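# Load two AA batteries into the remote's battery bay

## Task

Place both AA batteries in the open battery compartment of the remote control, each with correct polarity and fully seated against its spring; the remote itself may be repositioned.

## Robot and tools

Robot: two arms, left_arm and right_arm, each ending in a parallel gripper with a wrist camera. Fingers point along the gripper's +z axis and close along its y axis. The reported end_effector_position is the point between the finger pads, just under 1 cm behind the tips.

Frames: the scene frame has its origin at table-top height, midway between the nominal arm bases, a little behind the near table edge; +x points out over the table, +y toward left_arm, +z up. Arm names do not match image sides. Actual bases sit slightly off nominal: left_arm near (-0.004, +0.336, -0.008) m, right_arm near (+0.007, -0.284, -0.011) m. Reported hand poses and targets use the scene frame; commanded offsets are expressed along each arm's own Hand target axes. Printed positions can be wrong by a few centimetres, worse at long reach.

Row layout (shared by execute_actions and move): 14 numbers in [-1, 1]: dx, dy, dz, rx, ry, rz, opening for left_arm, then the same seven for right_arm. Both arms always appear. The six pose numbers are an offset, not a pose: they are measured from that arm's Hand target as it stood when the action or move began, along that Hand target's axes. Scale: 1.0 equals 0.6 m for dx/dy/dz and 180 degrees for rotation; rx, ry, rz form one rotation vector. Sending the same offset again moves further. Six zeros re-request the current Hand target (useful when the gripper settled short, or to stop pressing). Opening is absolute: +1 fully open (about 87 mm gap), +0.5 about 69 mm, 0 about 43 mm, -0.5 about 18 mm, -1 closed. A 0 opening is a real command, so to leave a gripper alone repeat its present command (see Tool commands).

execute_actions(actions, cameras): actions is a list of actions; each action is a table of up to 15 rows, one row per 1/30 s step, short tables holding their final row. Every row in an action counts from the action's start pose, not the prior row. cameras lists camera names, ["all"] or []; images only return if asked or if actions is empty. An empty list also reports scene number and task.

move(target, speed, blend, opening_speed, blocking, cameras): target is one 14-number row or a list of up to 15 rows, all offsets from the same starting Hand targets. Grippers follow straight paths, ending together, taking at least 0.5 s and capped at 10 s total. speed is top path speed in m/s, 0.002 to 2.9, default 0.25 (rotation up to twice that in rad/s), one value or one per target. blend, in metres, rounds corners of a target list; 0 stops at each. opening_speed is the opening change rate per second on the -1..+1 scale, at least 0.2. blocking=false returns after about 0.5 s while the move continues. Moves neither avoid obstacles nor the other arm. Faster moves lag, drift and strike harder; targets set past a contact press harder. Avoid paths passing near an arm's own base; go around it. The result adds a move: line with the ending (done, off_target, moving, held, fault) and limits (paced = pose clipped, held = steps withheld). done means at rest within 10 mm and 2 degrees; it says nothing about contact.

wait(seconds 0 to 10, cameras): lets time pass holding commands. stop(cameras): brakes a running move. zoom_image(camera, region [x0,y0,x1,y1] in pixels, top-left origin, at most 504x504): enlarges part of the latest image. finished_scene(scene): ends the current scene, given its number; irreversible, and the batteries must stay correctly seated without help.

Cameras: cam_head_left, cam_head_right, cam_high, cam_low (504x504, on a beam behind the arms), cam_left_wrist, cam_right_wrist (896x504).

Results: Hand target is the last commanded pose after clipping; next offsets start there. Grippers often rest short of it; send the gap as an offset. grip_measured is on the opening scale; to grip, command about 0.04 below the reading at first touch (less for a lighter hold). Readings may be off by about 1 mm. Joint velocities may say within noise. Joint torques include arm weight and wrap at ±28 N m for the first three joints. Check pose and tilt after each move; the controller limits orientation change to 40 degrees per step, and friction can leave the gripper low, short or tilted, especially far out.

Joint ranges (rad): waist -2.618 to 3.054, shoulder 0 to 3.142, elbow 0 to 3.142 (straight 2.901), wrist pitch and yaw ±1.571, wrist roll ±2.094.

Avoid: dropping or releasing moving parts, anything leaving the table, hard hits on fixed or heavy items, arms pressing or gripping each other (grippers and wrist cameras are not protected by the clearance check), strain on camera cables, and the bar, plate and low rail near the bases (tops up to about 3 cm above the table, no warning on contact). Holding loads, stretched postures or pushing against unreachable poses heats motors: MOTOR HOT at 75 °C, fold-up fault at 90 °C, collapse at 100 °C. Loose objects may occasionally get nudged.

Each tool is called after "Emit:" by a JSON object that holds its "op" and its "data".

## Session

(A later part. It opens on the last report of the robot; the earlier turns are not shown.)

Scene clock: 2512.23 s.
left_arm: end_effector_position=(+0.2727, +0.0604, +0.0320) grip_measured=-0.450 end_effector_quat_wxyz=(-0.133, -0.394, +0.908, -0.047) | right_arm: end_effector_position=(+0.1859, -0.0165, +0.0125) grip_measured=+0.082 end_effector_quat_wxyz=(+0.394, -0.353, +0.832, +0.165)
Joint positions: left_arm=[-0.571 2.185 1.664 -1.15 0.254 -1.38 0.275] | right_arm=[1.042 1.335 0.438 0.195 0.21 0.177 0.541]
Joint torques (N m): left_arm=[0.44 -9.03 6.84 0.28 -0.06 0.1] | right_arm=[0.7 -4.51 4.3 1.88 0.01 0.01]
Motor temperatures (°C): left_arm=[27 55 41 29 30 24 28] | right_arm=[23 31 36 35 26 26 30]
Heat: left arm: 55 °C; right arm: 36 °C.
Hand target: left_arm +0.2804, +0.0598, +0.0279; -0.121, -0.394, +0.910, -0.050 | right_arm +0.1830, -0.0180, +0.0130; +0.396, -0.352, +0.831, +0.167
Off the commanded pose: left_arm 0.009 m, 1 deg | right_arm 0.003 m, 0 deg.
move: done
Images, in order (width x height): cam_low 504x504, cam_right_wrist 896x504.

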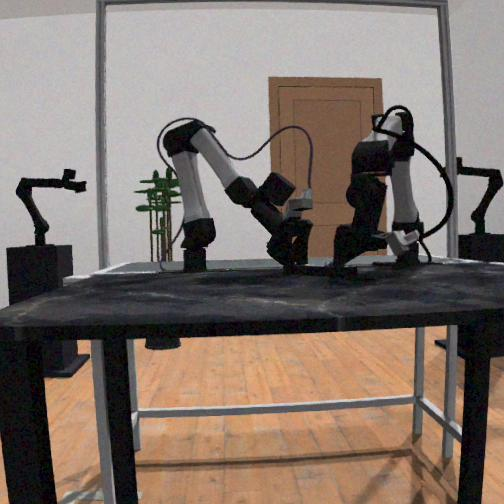

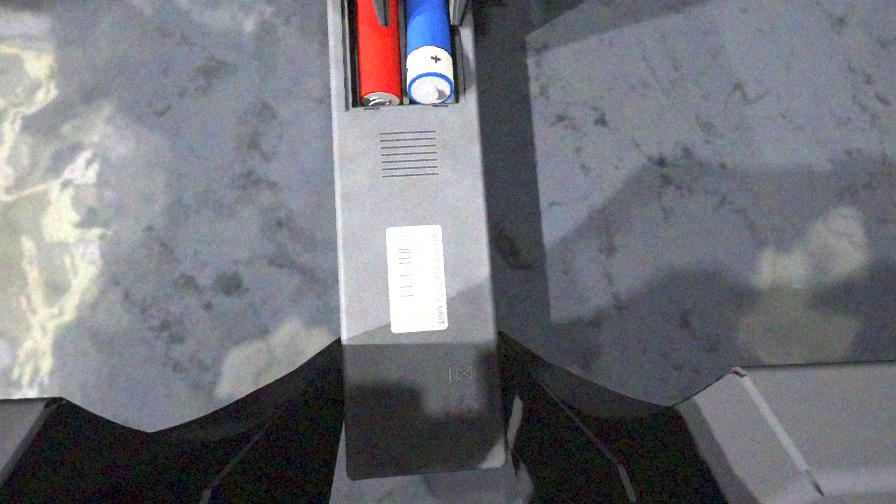

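Emit:
{"op": "move", "data": {"target": [[0.0173, 0, -0.0644, 0, 0, 0, -0.45, 0, 0, 0, 0, 0, 0, 0.03], [0.1161, -0.0026, -0.0277, 0, -0.0111, 0, -0.45, 0, 0, 0, 0, 0, 0, 0.03], [0.1161, -0.0026, -0.0277, 0, -0.0111, 0, -1, 0, 0, 0, 0, 0, 0, 0.03]], "speed": 0.08, "blend": [0.01, 0, 0], "cameras": ["cam_right_wrist", "cam_low", "cam_left_wrist"]}}

Emit:
{"op": "zoom_image", "data": {"camera": "cam_low", "region": [270, 200, 370, 290]}}

Emit:
{"op": "zoom_image", "data": {"camera": "cam_left_wrist", "region": [330, 60, 550, 360]}}

Scene clock: 2542.57 s.
left_arm: end_effector_position=(+0.2344, +0.0178, +0.0472) grip_measured=-0.989 end_effector_quat_wxyz=(-0.120, -0.390, +0.913, -0.017) | right_arm: end_effector_position=(+0.1859, -0.0165, +0.0125) grip_measured=+0.082 end_effector_quat_wxyz=(+0.394, -0.353, +0.832, +0.165)
Joint positions: left_arm=[-0.732 2.181 1.728 -1.221 0.218 -1.531 0.006] | right_arm=[1.042 1.335 0.438 0.195 0.21 0.177 0.541]
Joint torques (N m): left_arm=[-0.14 -13.96 5.46 0.29 -0.04 -0.14] | right_arm=[0.69 -4.49 4.36 1.87 0.01 0.01]
Heat: left arm: 54 °C; right arm: 36 °C.
Hand target: left_arm +0.2386, +0.0127, +0.0620; -0.105, -0.395, +0.912, -0.043 | right_arm +0.1830, -0.0180, +0.0130; +0.396, -0.352, +0.831, +0.167
Off the commanded pose: left_arm 0.016 m, 3 deg | right_arm 0.003 m, 0 deg.
move: off_target (left_arm); target 3's new opening was sent with left_arm's hand 0.016 m and 3 deg from that target
Images, in order (width x height): cam_low 504x504, cam_left_wrist 896x504, cam_right_wrist 896x504.

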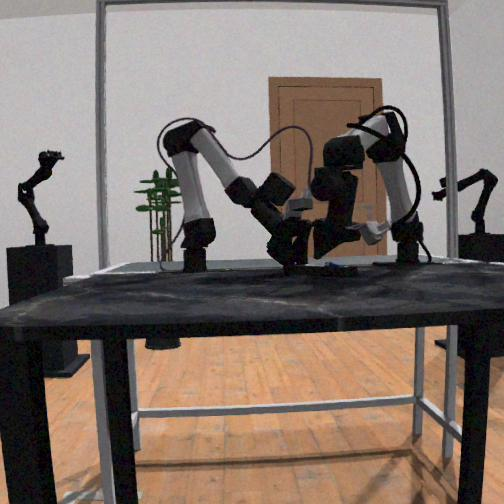

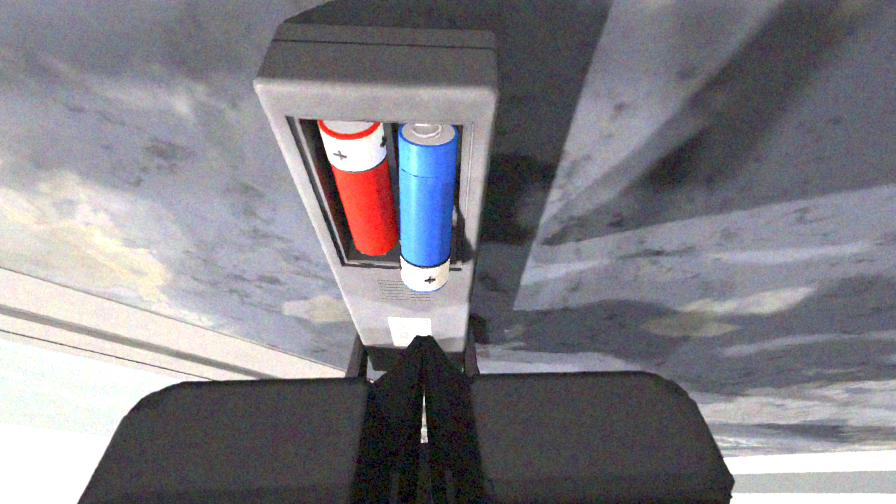

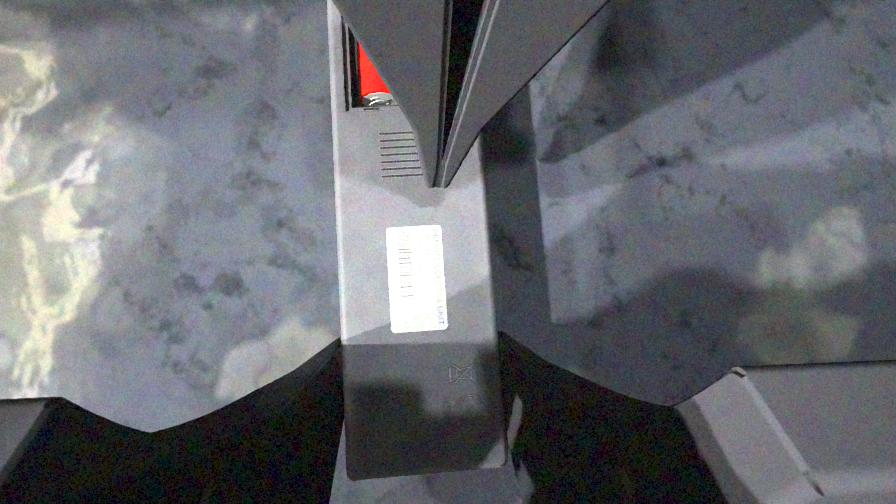

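Scaled by 5.040 from the camera's 504x504 image, which has a finer 720x720 frame.

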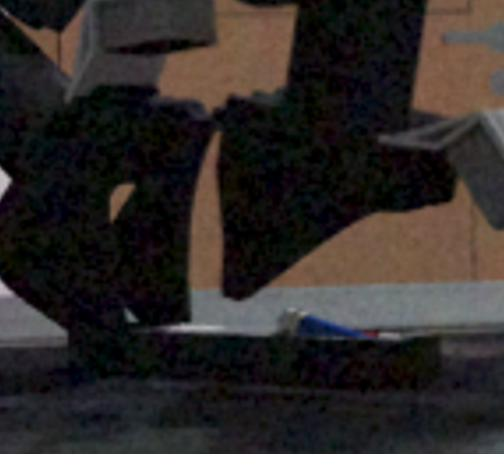

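Scaled by 1.680 from the camera's 896x504 image, which has a finer 1280x720 frame.

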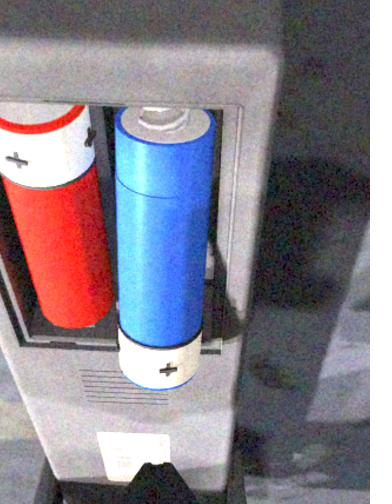

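Emit:
{"op": "move", "data": {"target": [-0.0098, 0, 0.0422, 0, 0, 0, -1, 0, 0, 0, 0, 0, 0, 0.03], "speed": 0.06, "cameras": ["cam_right_wrist", "cam_low"]}}

Emit:
{"op": "zoom_image", "data": {"camera": "cam_low", "region": [270, 200, 370, 290]}}

Emit:
{"op": "zoom_image", "data": {"camera": "cam_right_wrist", "region": [300, 0, 600, 200]}}

Scene clock: 2561.40 s.
left_arm: end_effector_position=(+0.2315, +0.0193, +0.0327) grip_measured=-0.989 end_effector_quat_wxyz=(-0.123, -0.390, +0.912, -0.021) | right_arm: end_effector_position=(+0.1860, -0.0165, +0.0125) grip_measured=+0.082 end_effector_quat_wxyz=(+0.395, -0.353, +0.832, +0.164)
Joint positions: left_arm=[-0.731 2.178 1.662 -1.155 0.226 -1.531 0.006] | right_arm=[1.044 1.335 0.438 0.195 0.213 0.177 0.541]
Joint torques (N m): left_arm=[-0.1 -11.9 4.63 0.54 -0.04 -0.13] | right_arm=[0.72 -4.53 4.33 1.88 0.01 0.01]
Motor temperatures (°C): left_arm=[27 60 40 29 29 24 27] | right_arm=[23 31 36 35 26 26 30]
Heat: left arm: 60 °C; right arm: 36 °C.
Hand target: left_arm +0.2385, +0.0128, +0.0360; -0.105, -0.395, +0.912, -0.043 | right_arm +0.1830, -0.0180, +0.0130; +0.396, -0.352, +0.831, +0.167
Off the commanded pose: left_arm 0.010 m, 3 deg | right_arm 0.003 m, 0 deg.
move: off_target (left_arm)
Images, in order (width x height): cam_low 504x504, cam_right_wrist 896x504.

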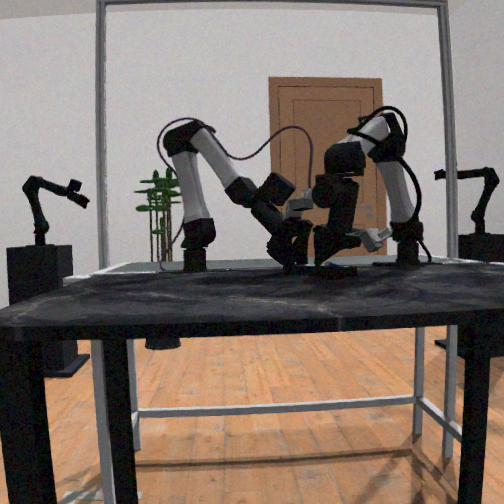

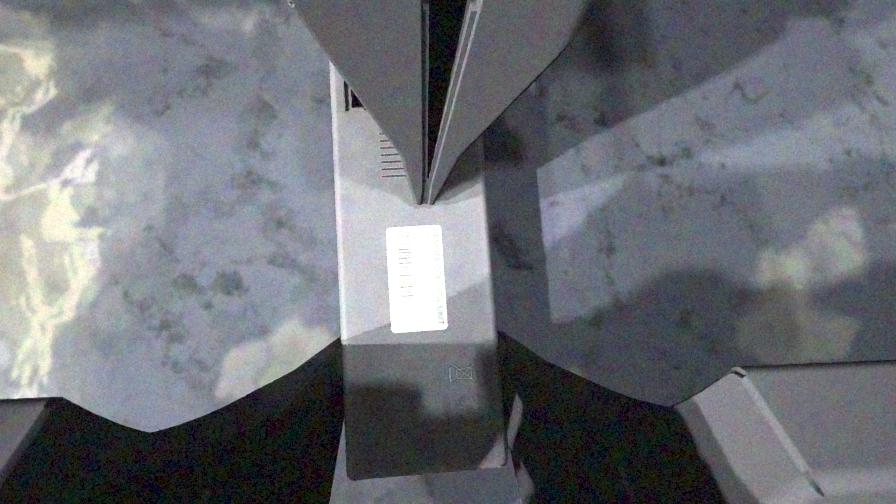

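Scaled by 5.040 from the camera's 504x504 image, which has a finer 720x720 frame.

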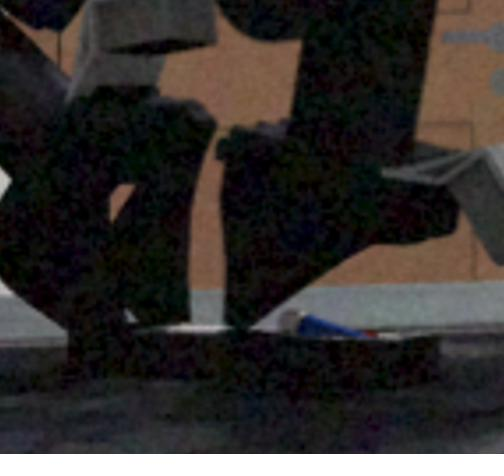

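Scaled by 1.680 from the camera's 896x504 image, which has a finer 1280x720 frame.

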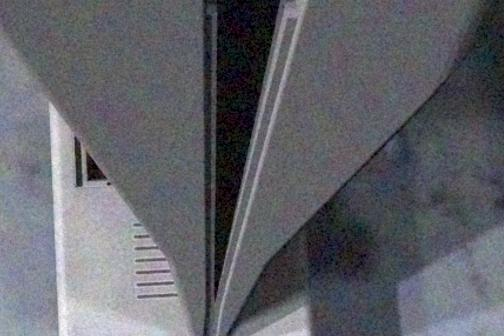

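Emit:
{"op": "move", "data": {"target": [-0.0089, -0.0085, -0.0055, 0, 0, 0, -1, 0, 0, 0, 0, 0, 0, 0.03], "speed": 0.06, "cameras": ["cam_right_wrist", "cam_low"]}}

Emit:
{"op": "zoom_image", "data": {"camera": "cam_low", "region": [270, 200, 370, 290]}}

Scene clock: 2584.10 s.
left_arm: end_effector_position=(+0.2317, +0.0192, +0.0329) grip_measured=-0.989 end_effector_quat_wxyz=(-0.125, -0.391, +0.912, -0.021) | right_arm: end_effector_position=(+0.1860, -0.0165, +0.0125) grip_measured=+0.082 end_effector_quat_wxyz=(+0.395, -0.353, +0.832, +0.164)
Joint positions: left_arm=[-0.729 2.178 1.662 -1.155 0.229 -1.531 0.006] | right_arm=[1.044 1.335 0.438 0.195 0.213 0.177 0.541]
Joint torques (N m): left_arm=[0.49 -10.33 8.34 0.34 -0.08 0.01] | right_arm=[0.7 -4.52 4.33 1.88 0.01 0.01]
Motor temperatures (°C): left_arm=[27 61 39 29 29 24 27] | right_arm=[23 31 36 35 26 26 30]
Heat: left arm: 61 °C; right arm: 36 °C.
Hand target: left_arm +0.2463, +0.0136, +0.0380; -0.105, -0.395, +0.912, -0.043 | right_arm +0.1830, -0.0180, +0.0130; +0.396, -0.352, +0.831, +0.167
Off the commanded pose: left_arm 0.016 m, 3 deg | right_arm 0.003 m, 0 deg.
move: off_target (left_arm)
Images, in order (width x height): cam_low 504x504, cam_right_wrist 896x504.

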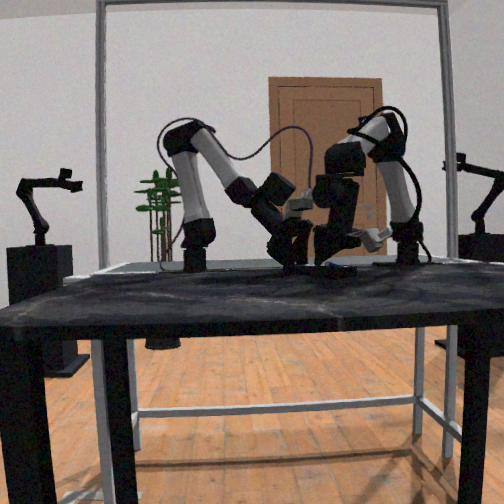

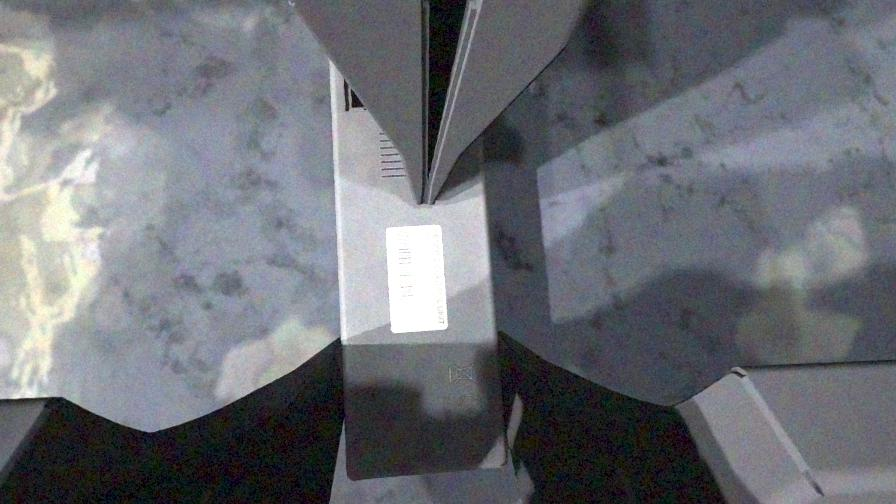

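Scaled by 5.040 from the camera's 504x504 image, which has a finer 720x720 frame.

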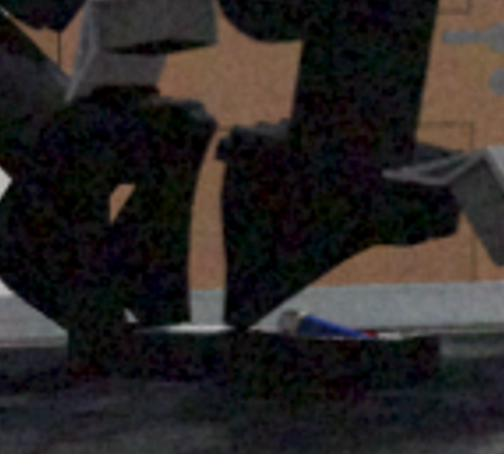

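Emit:
{"op": "move", "data": {"target": [0.003, 0, -0.013, 0, 0, 0, -1, 0, 0, 0, 0, 0, 0, 0.03], "speed": 0.06}}

Scene clock: 2588.37 s.
left_arm: end_effector_position=(+0.2351, +0.0210, +0.0333) grip_measured=-0.989 end_effector_quat_wxyz=(-0.121, -0.394, +0.911, -0.021) | right_arm: end_effector_position=(+0.1860, -0.0165, +0.0125) grip_measured=+0.082 end_effector_quat_wxyz=(+0.395, -0.353, +0.832, +0.164)
Joint positions: left_arm=[-0.723 2.178 1.667 -1.156 0.221 -1.531 0.006] | right_arm=[1.044 1.335 0.438 0.195 0.213 0.177 0.541]
Joint torques (N m): left_arm=[0.36 -10.97 9.87 0.11 -0.08 0] | right_arm=[0.7 -4.52 4.3 1.88 0 0.01]
Motor temperatures (°C): left_arm=[27 60 39 29 29 24 27] | right_arm=[23 31 36 35 26 26 30]
Heat: left arm: 60 °C; right arm: 36 °C.
Hand target: left_arm +0.2464, +0.0136, +0.0460; -0.105, -0.395, +0.912, -0.043 | right_arm +0.1830, -0.0180, +0.0130; +0.396, -0.352, +0.831, +0.167
Off the commanded pose: left_arm 0.018 m, 3 deg | right_arm 0.003 m, 0 deg.
move: off_target (left_arm)

Emit:
{"op": "move", "data": {"target": [-0.0005, -0.0067, -0.013, 0, 0, 0, -1, 0, 0, 0, 0, 0, 0, 0.03], "speed": 0.06}}

Scene clock: 2593.23 s.
left_arm: end_effector_position=(+0.2424, +0.0183, +0.0444) grip_measured=-0.989 end_effector_quat_wxyz=(-0.115, -0.395, +0.911, -0.029) | right_arm: end_effector_position=(+0.1860, -0.0165, +0.0125) grip_measured=+0.082 end_effector_quat_wxyz=(+0.395, -0.353, +0.832, +0.164)
Joint positions: left_arm=[-0.719 2.178 1.714 -1.186 0.217 -1.531 0.006] | right_arm=[1.044 1.335 0.438 0.195 0.213 0.177 0.541]
Joint torques (N m): left_arm=[0.28 -9.99 10.07 0.09 -0.04 0.05] | right_arm=[0.68 -4.52 4.3 1.88 0 0.01]
Motor temperatures (°C): left_arm=[27 60 40 29 29 24 27] | right_arm=[23 31 36 35 26 26 30]
Heat: left arm: 60 °C; right arm: 36 °C.
Hand target: left_arm +0.2507, +0.0123, +0.0535; -0.105, -0.395, +0.912, -0.043 | right_arm +0.1830, -0.0180, +0.0130; +0.396, -0.352, +0.831, +0.167
Off the commanded pose: left_arm 0.014 m, 2 deg | right_arm 0.003 m, 0 deg.
move: off_target (left_arm)

Emit:
{"op": "move", "data": {"target": [-0.0037, 0.0117, 0.0299, 0, 0, 0, -1, 0, 0, 0, 0, 0, 0, 0.03], "speed": 0.06, "cameras": ["cam_right_wrist", "cam_low"]}}

Emit:
{"op": "zoom_image", "data": {"camera": "cam_low", "region": [270, 200, 370, 290]}}

Scene clock: 2605.20 s.
left_arm: end_effector_position=(+0.2389, +0.0208, +0.0333) grip_measured=-0.989 end_effector_quat_wxyz=(-0.117, -0.395, +0.911, -0.026) | right_arm: end_effector_position=(+0.1860, -0.0165, +0.0125) grip_measured=+0.082 end_effector_quat_wxyz=(+0.395, -0.353, +0.832, +0.164)
Joint positions: left_arm=[-0.719 2.178 1.668 -1.147 0.218 -1.531 0.006] | right_arm=[1.044 1.335 0.438 0.195 0.213 0.177 0.541]
Joint torques (N m): left_arm=[0.08 -11.1 5.33 0.44 -0.04 0.02] | right_arm=[0.72 -4.52 4.33 1.88 0.02 0.02]
Motor temperatures (°C): left_arm=[27 59 42 29 29 24 27] | right_arm=[23 31 36 35 26 26 30]
Heat: left arm: 59 °C; right arm: 36 °C.
Hand target: left_arm +0.2442, +0.0158, +0.0355; -0.105, -0.395, +0.912, -0.043 | right_arm +0.1830, -0.0180, +0.0130; +0.396, -0.352, +0.831, +0.167
Off the commanded pose: left_arm 0.008 m, 2 deg | right_arm 0.003 m, 0 deg.
move: done
Images, in order (width x height): cam_low 504x504, cam_right_wrist 896x504.

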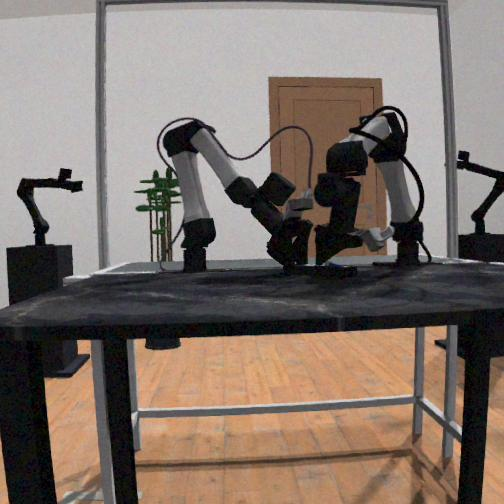

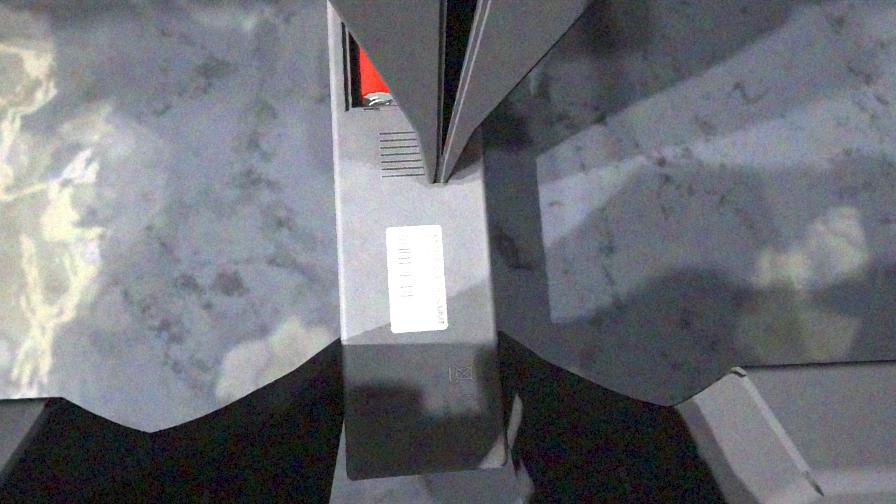

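Scaled by 5.040 from the camera's 504x504 image, which has a finer 720x720 frame.

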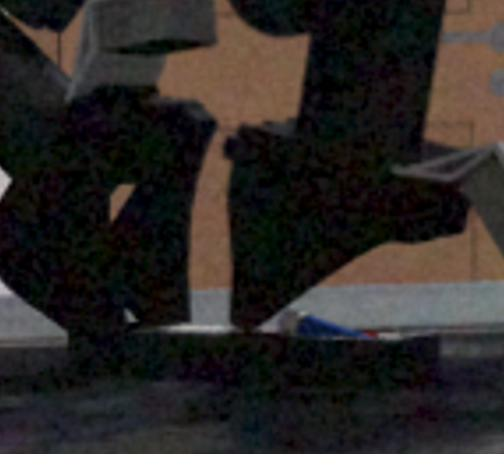

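Emit:
{"op": "move", "data": {"target": [-0.0134, 0, -0.0014, 0, 0, 0, -1, 0, 0, 0, 0, 0, 0, 0.03], "speed": 0.05}}

Emit:
{"op": "move", "data": {"target": [-0.0134, 0, -0.0014, 0, 0, 0, -1, 0, 0, 0, 0, 0, 0, 0.03], "speed": 0.05, "cameras": ["cam_right_wrist", "cam_low"]}}

Emit:
{"op": "zoom_image", "data": {"camera": "cam_low", "region": [270, 200, 370, 290]}}

Scene clock: 2619.83 s.
left_arm: end_effector_position=(+0.2440, +0.0231, +0.0336) grip_measured=-0.989 end_effector_quat_wxyz=(-0.118, -0.399, +0.909, -0.031) | right_arm: end_effector_position=(+0.1860, -0.0165, +0.0125) grip_measured=+0.082 end_effector_quat_wxyz=(+0.395, -0.353, +0.832, +0.164)
Joint positions: left_arm=[-0.703 2.178 1.668 -1.141 0.224 -1.523 0.006] | right_arm=[1.044 1.335 0.438 0.195 0.213 0.177 0.541]
Joint torques (N m): left_arm=[0.4 -10.8 5.49 0.37 -0.05 0.14] | right_arm=[0.73 -4.53 4.3 1.89 0.01 0.01]
Motor temperatures (°C): left_arm=[27 59 41 29 29 24 27] | right_arm=[23 31 36 35 26 26 30]
Heat: left arm: 59 °C; right arm: 36 °C.
Hand target: left_arm +0.2497, +0.0217, +0.0346; -0.105, -0.395, +0.912, -0.043 | right_arm +0.1830, -0.0180, +0.0130; +0.396, -0.352, +0.831, +0.167
Off the commanded pose: left_arm 0.006 m, 2 deg | right_arm 0.003 m, 0 deg.
move: done

Scene clock: 2621.03 s.
left_arm: end_effector_position=(+0.2442, +0.0240, +0.0342) grip_measured=-0.989 end_effector_quat_wxyz=(-0.121, -0.391, +0.912, -0.034) | right_arm: end_effector_position=(+0.1860, -0.0165, +0.0125) grip_measured=+0.082 end_effector_quat_wxyz=(+0.395, -0.353, +0.832, +0.164)
Joint positions: left_arm=[-0.699 2.178 1.668 -1.141 0.231 -1.503 0.006] | right_arm=[1.044 1.335 0.438 0.195 0.213 0.177 0.541]
Joint torques (N m): left_arm=[1.05 -10.52 5.74 0.33 -0.11 0.14] | right_arm=[0.72 -4.55 4.34 1.88 0 0.02]
Motor temperatures (°C): left_arm=[27 59 41 29 29 24 27] | right_arm=[23 31 36 35 26 26 30]
Heat: left arm: 59 °C; right arm: 36 °C.
Hand target: left_arm +0.2552, +0.0275, +0.0336; -0.105, -0.395, +0.912, -0.043 | right_arm +0.1830, -0.0180, +0.0130; +0.396, -0.352, +0.831, +0.167
Off the commanded pose: left_arm 0.012 m, 2 deg | right_arm 0.003 m, 0 deg.
move: off_target (left_arm)
Images, in order (width x height): cam_low 504x504, cam_right_wrist 896x504.

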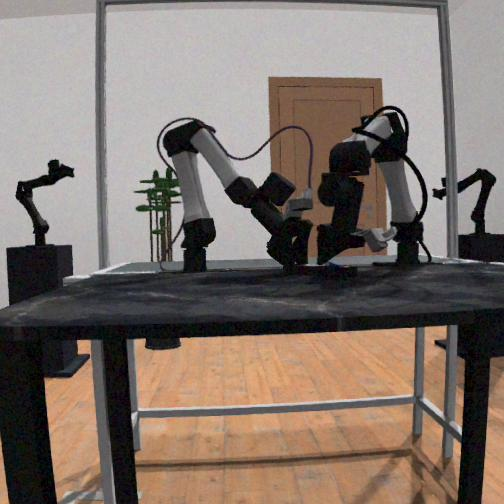

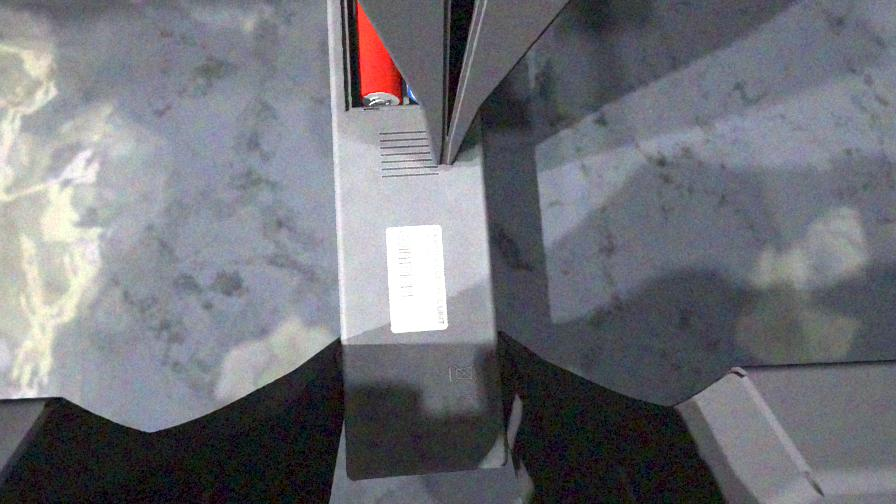

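Scaled by 5.040 from the camera's 504x504 image, which has a finer 720x720 frame.

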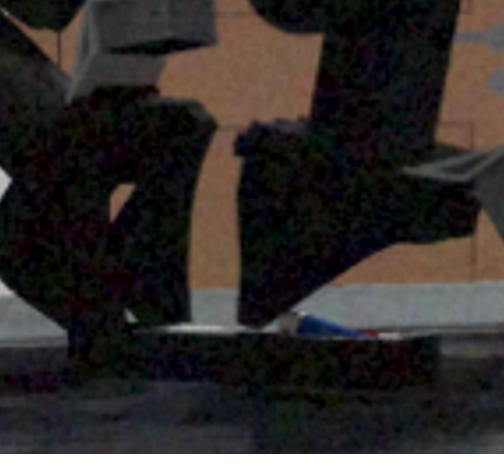

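Emit:
{"op": "move", "data": {"target": [-0.0115, 0.0, 0.0122, 0, 0, 0, -1, 0, 0, 0, 0, 0, 0, 0.03], "speed": 0.05}}

Emit:
{"op": "move", "data": {"target": [-0.0115, 0.0, 0.0122, 0, 0, 0, -1, 0, 0, 0, 0, 0, 0, 0.03], "speed": 0.05, "cameras": ["cam_right_wrist", "cam_low"]}}

Emit:
{"op": "zoom_image", "data": {"camera": "cam_low", "region": [270, 200, 370, 290]}}

Scene clock: 2627.63 s.
left_arm: end_effector_position=(+0.2446, +0.0243, +0.0335) grip_measured=-0.989 end_effector_quat_wxyz=(-0.129, -0.390, +0.911, -0.041) | right_arm: end_effector_position=(+0.1858, -0.0163, +0.0125) grip_measured=+0.082 end_effector_quat_wxyz=(+0.394, -0.353, +0.832, +0.164)
Joint positions: left_arm=[-0.689 2.178 1.659 -1.13 0.251 -1.491 0.006] | right_arm=[1.044 1.335 0.438 0.195 0.211 0.177 0.541]
Joint torques (N m): left_arm=[1.29 -9.58 4.82 0.48 -0.34 0.15] | right_arm=[0.73 -4.52 4.3 1.88 0 0.02]
Motor temperatures (°C): left_arm=[27 59 40 29 29 24 27] | right_arm=[23 31 36 35 26 26 30]
Heat: left arm: 59 °C; right arm: 36 °C.
Hand target: left_arm +0.2587, +0.0313, +0.0249; -0.105, -0.395, +0.912, -0.043 | right_arm +0.1830, -0.0180, +0.0130; +0.396, -0.352, +0.831, +0.167
Off the commanded pose: left_arm 0.018 m, 3 deg | right_arm 0.003 m, 0 deg.
move: off_target (left_arm)

Scene clock: 2628.63 s.
left_arm: end_effector_position=(+0.2451, +0.0245, +0.0321) grip_measured=-0.989 end_effector_quat_wxyz=(-0.138, -0.388, +0.910, -0.049) | right_arm: end_effector_position=(+0.1861, -0.0166, +0.0125) grip_measured=+0.082 end_effector_quat_wxyz=(+0.394, -0.353, +0.833, +0.165)
Joint positions: left_arm=[-0.679 2.178 1.645 -1.114 0.274 -1.477 0.006] | right_arm=[1.041 1.335 0.438 0.195 0.208 0.177 0.541]
Joint torques (N m): left_arm=[1.43 -8.61 4.56 0.54 -0.58 0.14] | right_arm=[0.73 -4.52 4.36 1.88 0 0.01]
Motor temperatures (°C): left_arm=[27 59 40 29 29 24 27] | right_arm=[23 31 36 35 26 26 30]
Heat: left arm: 59 °C; right arm: 36 °C.
Hand target: left_arm +0.2621, +0.0350, +0.0162; -0.105, -0.395, +0.912, -0.043 | right_arm +0.1830, -0.0180, +0.0130; +0.396, -0.352, +0.831, +0.167
Off the commanded pose: left_arm 0.026 m, 4 deg | right_arm 0.003 m, 0 deg.
move: off_target (left_arm)
Images, in order (width x height): cam_low 504x504, cam_right_wrist 896x504.

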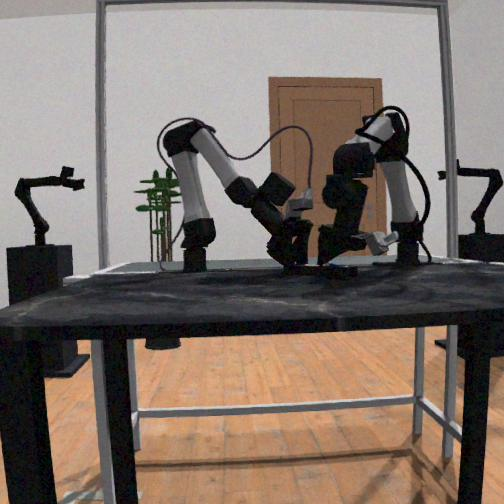

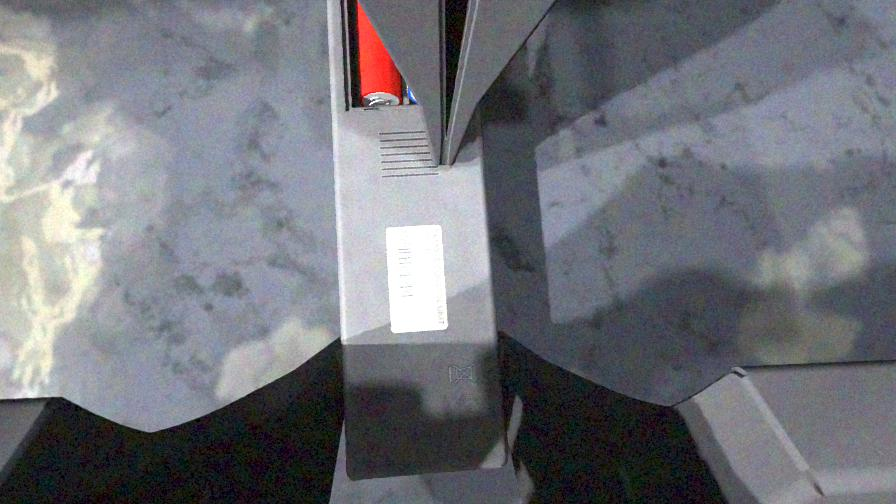

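Scaled by 5.040 from the camera's 504x504 image, which has a finer 720x720 frame.

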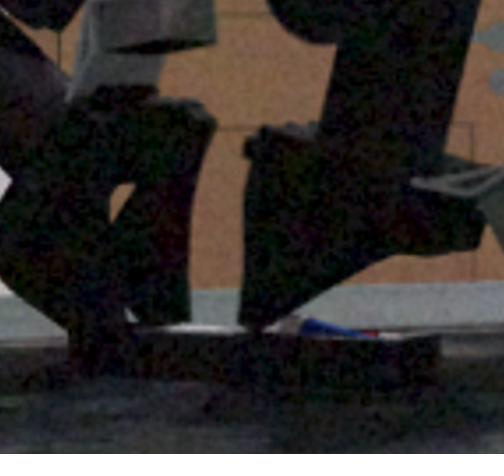

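Emit:
{"op": "move", "data": {"target": [-0.0134, 0.0, -0.0037, 0, -0.0167, 0, -1, 0, 0, 0, 0, 0, 0, 0.03], "speed": 0.05}}

Emit:
{"op": "move", "data": {"target": [-0.0134, 0.0, -0.0027, 0, 0, 0, -1, 0, 0, 0, 0, 0, 0, 0.03], "speed": 0.05, "cameras": ["cam_right_wrist", "cam_low"]}}

Emit:
{"op": "zoom_image", "data": {"camera": "cam_low", "region": [270, 200, 370, 290]}}

Scene clock: 2635.47 s.
left_arm: end_effector_position=(+0.2453, +0.0247, +0.0320) grip_measured=-0.989 end_effector_quat_wxyz=(-0.137, -0.388, +0.910, -0.049) | right_arm: end_effector_position=(+0.1861, -0.0166, +0.0125) grip_measured=+0.082 end_effector_quat_wxyz=(+0.394, -0.353, +0.833, +0.165)
Joint positions: left_arm=[-0.679 2.178 1.645 -1.114 0.272 -1.477 0.006] | right_arm=[1.041 1.335 0.438 0.195 0.208 0.177 0.541]
Joint torques (N m): left_arm=[1.48 -9.18 5.61 0.44 -1.15 0.12] | right_arm=[0.7 -4.52 4.33 1.88 0.01 0.01]
Motor temperatures (°C): left_arm=[27 58 40 29 29 24 27] | right_arm=[23 31 36 35 26 26 30]
Heat: left arm: 58 °C; right arm: 36 °C.
Hand target: left_arm +0.2678, +0.0411, +0.0165; -0.081, -0.396, +0.914, -0.032 | right_arm +0.1830, -0.0180, +0.0130; +0.396, -0.352, +0.831, +0.167
Off the commanded pose: left_arm 0.032 m, 7 deg | right_arm 0.003 m, 0 deg.
move: off_target (left_arm)

Scene clock: 2636.47 s.
left_arm: end_effector_position=(+0.2456, +0.0253, +0.0320) grip_measured=-0.989 end_effector_quat_wxyz=(-0.137, -0.386, +0.911, -0.049) | right_arm: end_effector_position=(+0.1861, -0.0166, +0.0125) grip_measured=+0.082 end_effector_quat_wxyz=(+0.394, -0.353, +0.833, +0.165)
Joint positions: left_arm=[-0.677 2.178 1.645 -1.114 0.272 -1.471 0.006] | right_arm=[1.041 1.335 0.438 0.195 0.208 0.177 0.541]
Joint torques (N m): left_arm=[2.77 -9.03 6.13 0.38 -1.16 0.19] | right_arm=[0.7 -4.49 4.31 1.87 0.01 0.01]
Motor temperatures (°C): left_arm=[27 58 40 29 29 24 27] | right_arm=[23 31 36 35 26 26 30]
Heat: left arm: 58 °C; right arm: 36 °C.
Hand target: left_arm +0.2734, +0.0471, +0.0167; -0.081, -0.396, +0.914, -0.032 | right_arm +0.1830, -0.0180, +0.0130; +0.396, -0.352, +0.831, +0.167
Off the commanded pose: left_arm 0.038 m, 7 deg | right_arm 0.003 m, 0 deg.
move: off_target (left_arm)
Images, in order (width x height): cam_low 504x504, cam_right_wrist 896x504.

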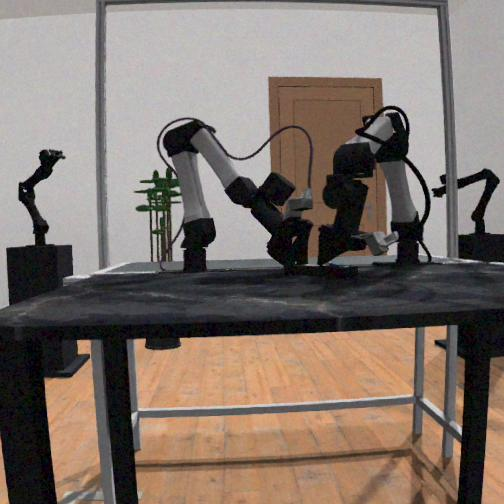

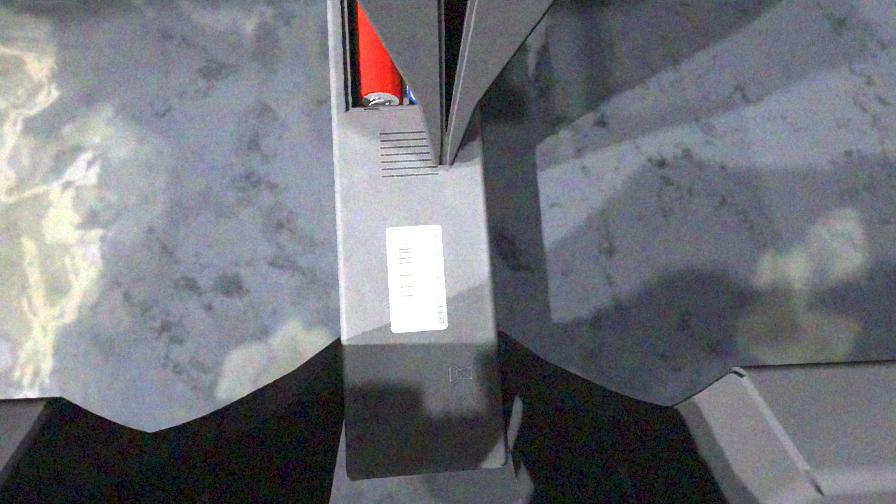

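Scaled by 5.040 from the camera's 504x504 image, which has a finer 720x720 frame.

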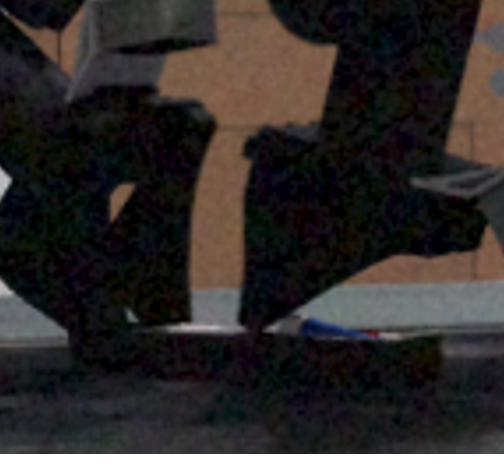

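Emit:
{"op": "move", "data": {"target": [-0.008, 0.0, -0.015, 0, 0, 0, -1, 0, 0, 0, 0, 0, 0, 0.03], "speed": 0.05}}

Emit:
{"op": "move", "data": {"target": [-0.010, 0.0, 0.002, 0, 0, 0, -1, 0, 0, 0, 0, 0, 0, 0.03], "speed": 0.05, "cameras": ["cam_right_wrist", "cam_low"]}}

Emit:
{"op": "zoom_image", "data": {"camera": "cam_low", "region": [270, 200, 370, 290]}}

Scene clock: 2645.27 s.
left_arm: end_effector_position=(+0.2466, +0.0274, +0.0324) grip_measured=-0.989 end_effector_quat_wxyz=(-0.139, -0.384, +0.912, -0.050) | right_arm: end_effector_position=(+0.1870, -0.0150, +0.0139) grip_measured=+0.082 end_effector_quat_wxyz=(+0.397, -0.351, +0.831, +0.167)
Joint positions: left_arm=[-0.67 2.178 1.645 -1.117 0.277 -1.458 0.006] | right_arm=[1.041 1.335 0.438 0.204 0.208 0.177 0.541]
Joint torques (N m): left_arm=[3.33 -9.59 8.31 0.14 -1.22 0.19] | right_arm=[0.7 -4.46 4.33 1.8 0.01 0.01]
Motor temperatures (°C): left_arm=[28 57 40 29 29 24 27] | right_arm=[23 31 36 35 26 26 30]
Heat: left arm: 57 °C; right arm: 36 °C.
Hand target: left_arm +0.2777, +0.0516, +0.0248; -0.081, -0.396, +0.914, -0.032 | right_arm +0.1830, -0.0180, +0.0130; +0.396, -0.352, +0.831, +0.167
Off the commanded pose: left_arm 0.040 m, 7 deg | right_arm 0.005 m, 0 deg.
move: off_target (left_arm)

Scene clock: 2646.27 s.
left_arm: end_effector_position=(+0.2477, +0.0304, +0.0332) grip_measured=-0.989 end_effector_quat_wxyz=(-0.144, -0.382, +0.911, -0.051) | right_arm: end_effector_position=(+0.1878, -0.0135, +0.0155) grip_measured=+0.082 end_effector_quat_wxyz=(+0.400, -0.350, +0.830, +0.170)
Joint positions: left_arm=[-0.659 2.178 1.645 -1.123 0.284 -1.445 0.006] | right_arm=[1.041 1.335 0.438 0.213 0.208 0.177 0.541]
Joint torques (N m): left_arm=[3.59 -9.17 8.29 0.2 -1.31 0.19] | right_arm=[0.69 -4.46 4.37 1.69 0.01 0.02]
Motor temperatures (°C): left_arm=[28 57 40 29 29 24 27] | right_arm=[23 31 36 35 26 26 30]
Heat: left arm: 57 °C; right arm: 36 °C.
Hand target: left_arm +0.2816, +0.0558, +0.0226; -0.081, -0.396, +0.914, -0.032 | right_arm +0.1830, -0.0180, +0.0130; +0.396, -0.352, +0.831, +0.167
Off the commanded pose: left_arm 0.044 m, 8 deg | right_arm 0.007 m, 1 deg.
move: off_target (left_arm)
Images, in order (width x height): cam_low 504x504, cam_right_wrist 896x504.

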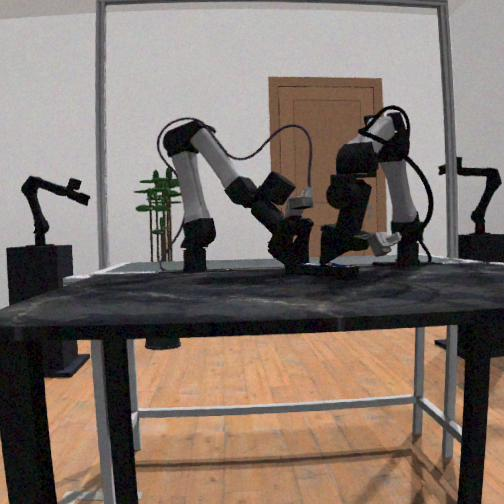

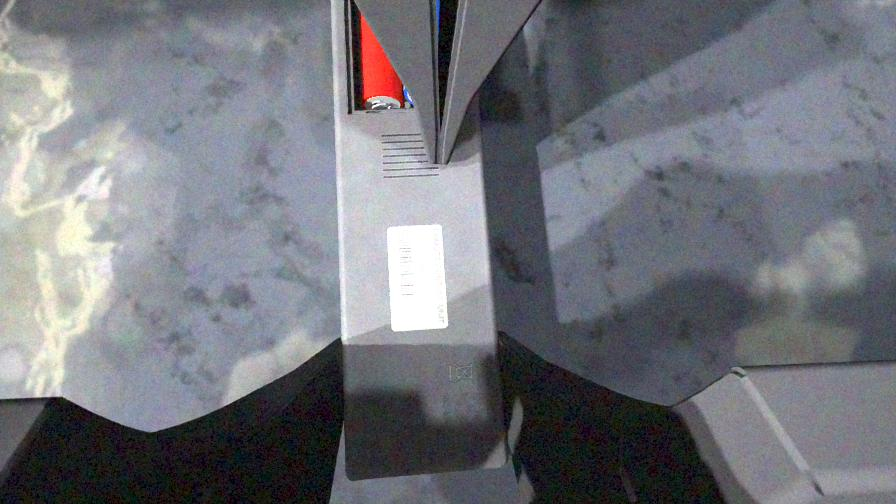

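Scaled by 5.040 from the camera's 504x504 image, which has a finer 720x720 frame.

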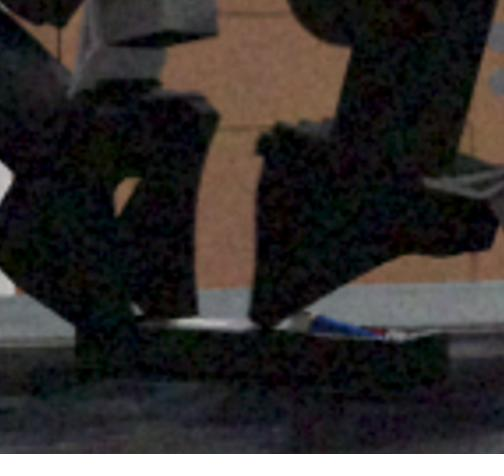

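Emit:
{"op": "wait", "data": {"seconds": 0.1, "cameras": ["cam_left_wrist"]}}

Emit:
{"op": "zoom_image", "data": {"camera": "cam_left_wrist", "region": [330, 160, 550, 360]}}

Emit:
{"op": "zoom_image", "data": {"camera": "cam_low", "region": [300, 240, 370, 290]}}

Scene clock: 2651.20 s.
left_arm: end_effector_position=(+0.2477, +0.0304, +0.0332) grip_measured=-0.989 end_effector_quat_wxyz=(-0.144, -0.382, +0.911, -0.051) | right_arm: end_effector_position=(+0.1878, -0.0135, +0.0155) grip_measured=+0.082 end_effector_quat_wxyz=(+0.400, -0.350, +0.830, +0.170)
Joint positions: left_arm=[-0.659 2.178 1.645 -1.123 0.284 -1.445 0.006] | right_arm=[1.041 1.335 0.438 0.213 0.208 0.177 0.541]
Joint torques (N m): left_arm=[3.6 -9.2 8.28 0.2 -1.29 0.19] | right_arm=[0.7 -4.46 4.38 1.69 0 0.01]
Motor temperatures (°C): left_arm=[28 57 40 29 30 24 27] | right_arm=[23 31 36 35 26 26 30]
Heat: left arm: 57 °C; right arm: 36 °C.
Hand target: left_arm +0.2816, +0.0558, +0.0226; -0.081, -0.396, +0.914, -0.032 | right_arm +0.1830, -0.0180, +0.0130; +0.396, -0.352, +0.831, +0.167
Tool commands: left_gripper/opening=-1.0 right_gripper/opening=+0.03
Off the commanded pose: left_arm 0.044 m, 8 deg | right_arm 0.007 m, 1 deg.
wait: 0.10 s; at rest from the start
Images, in order (width x height): cam_left_wrist 896x504.

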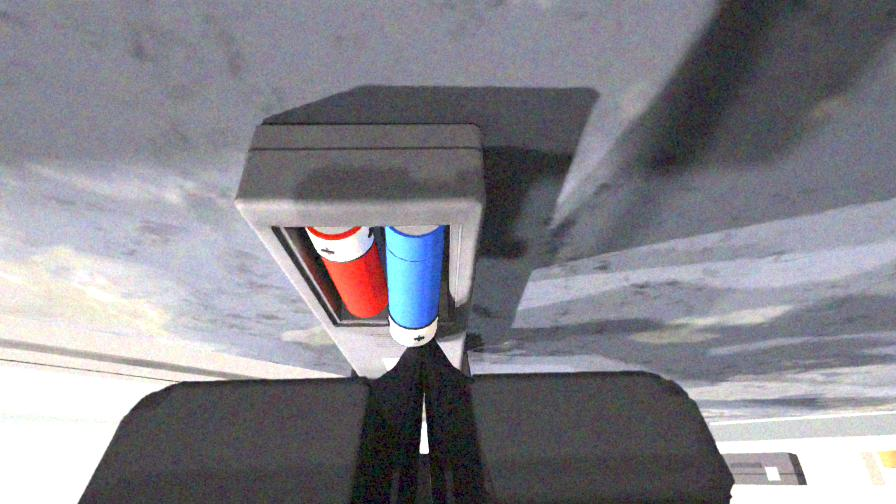

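Scaled by 2.291 from the camera's 896x504 image, which has a finer 1280x720 frame.

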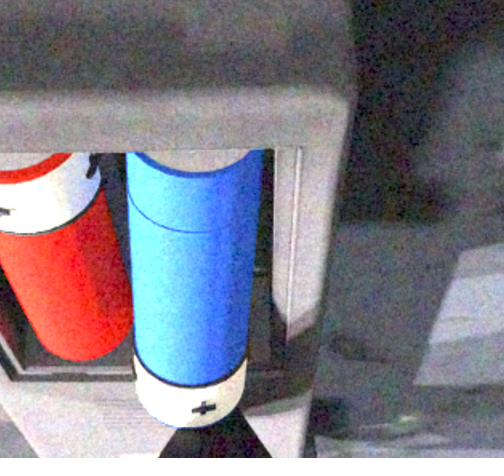

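This scene's latest camera images include none from cam_low. They are from: cam_left_wrist. cam_low's image comes with the result of a call that names it in "cameras".

Emit:
{"op": "move", "data": {"target": [[0.045, 0, -0.01, 0, 0, 0, -1, 0, 0, 0, 0, 0, 0, 0.03], [0.058, 0, -0.09, 0, 0, 0, -1, 0, 0, 0, 0, 0, 0, 0.03]], "speed": 0.06, "blend": [0.003, 0], "cameras": ["cam_left_wrist", "cam_right_wrist", "cam_low"]}}

Emit:
{"op": "zoom_image", "data": {"camera": "cam_low", "region": [270, 200, 370, 290]}}

Emit:
{"op": "zoom_image", "data": {"camera": "cam_right_wrist", "region": [300, 0, 600, 200]}}

Scene clock: 2671.53 s.
left_arm: end_effector_position=(+0.2558, +0.0449, +0.0590) grip_measured=-0.989 end_effector_quat_wxyz=(-0.101, -0.390, +0.915, -0.004) | right_arm: end_effector_position=(+0.1873, -0.0145, +0.0144) grip_measured=+0.082 end_effector_quat_wxyz=(+0.399, -0.351, +0.830, +0.169)
Joint positions: left_arm=[-0.668 2.178 1.786 -1.301 0.163 -1.465 0.006] | right_arm=[1.041 1.335 0.436 0.21 0.208 0.177 0.541]
Joint torques (N m): left_arm=[0.05 -13.27 10.07 0.01 -0.08 -0.13] | right_arm=[0.69 -4.45 4.44 1.71 0.01 0.01]
Motor temperatures (°C): left_arm=[28 57 40 28 30 24 27] | right_arm=[23 31 36 34 26 26 30]
Heat: left arm: 57 °C; right arm: 36 °C.
Hand target: left_arm +0.2648, +0.0374, +0.0818; -0.081, -0.396, +0.914, -0.032 | right_arm +0.1830, -0.0180, +0.0130; +0.396, -0.352, +0.831, +0.167
Off the commanded pose: left_arm 0.026 m, 4 deg | right_arm 0.006 m, 0 deg.
move: off_target (left_arm)
Images, in order (width x height): cam_low 504x504, cam_left_wrist 896x504, cam_right_wrist 896x504.

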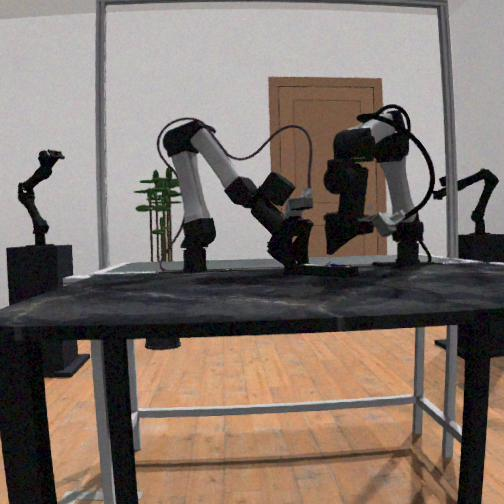

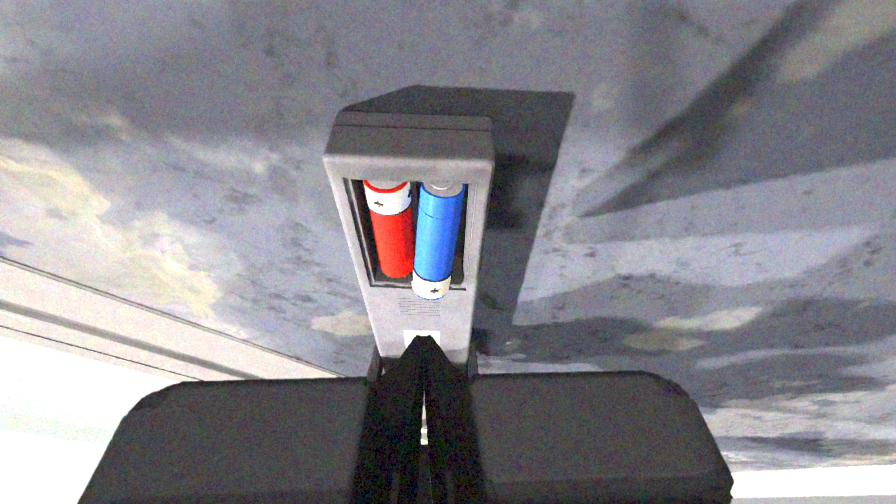

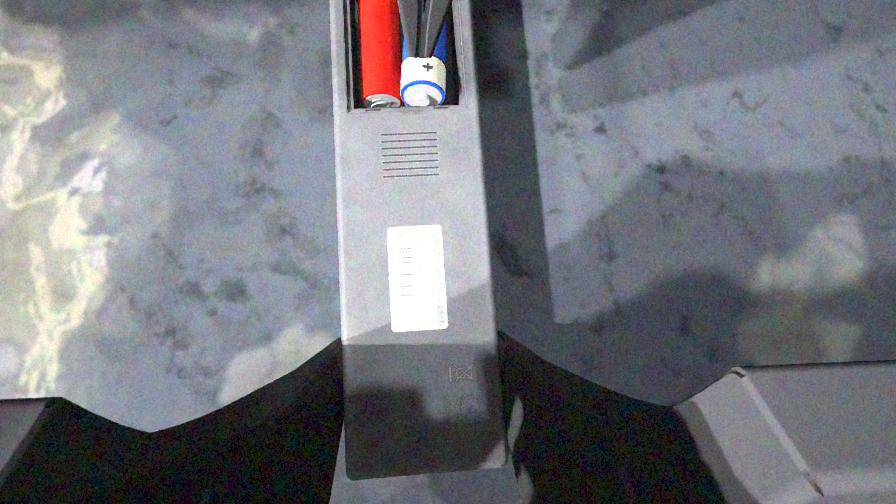

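Scaled by 5.040 from the camera's 504x504 image, which has a finer 720x720 frame.

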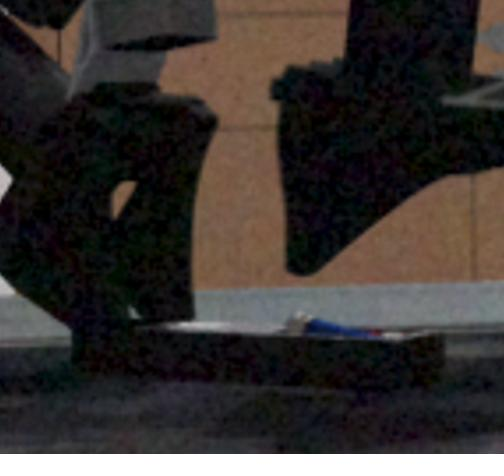

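Scaled by 1.680 from the camera's 896x504 image, which has a finer 1280x720 frame.

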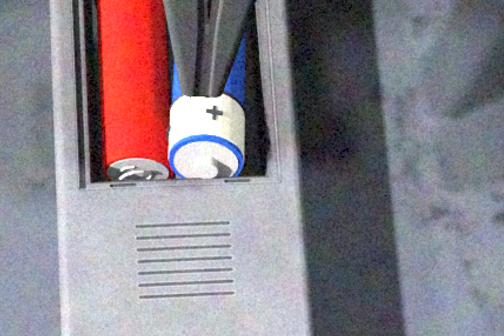

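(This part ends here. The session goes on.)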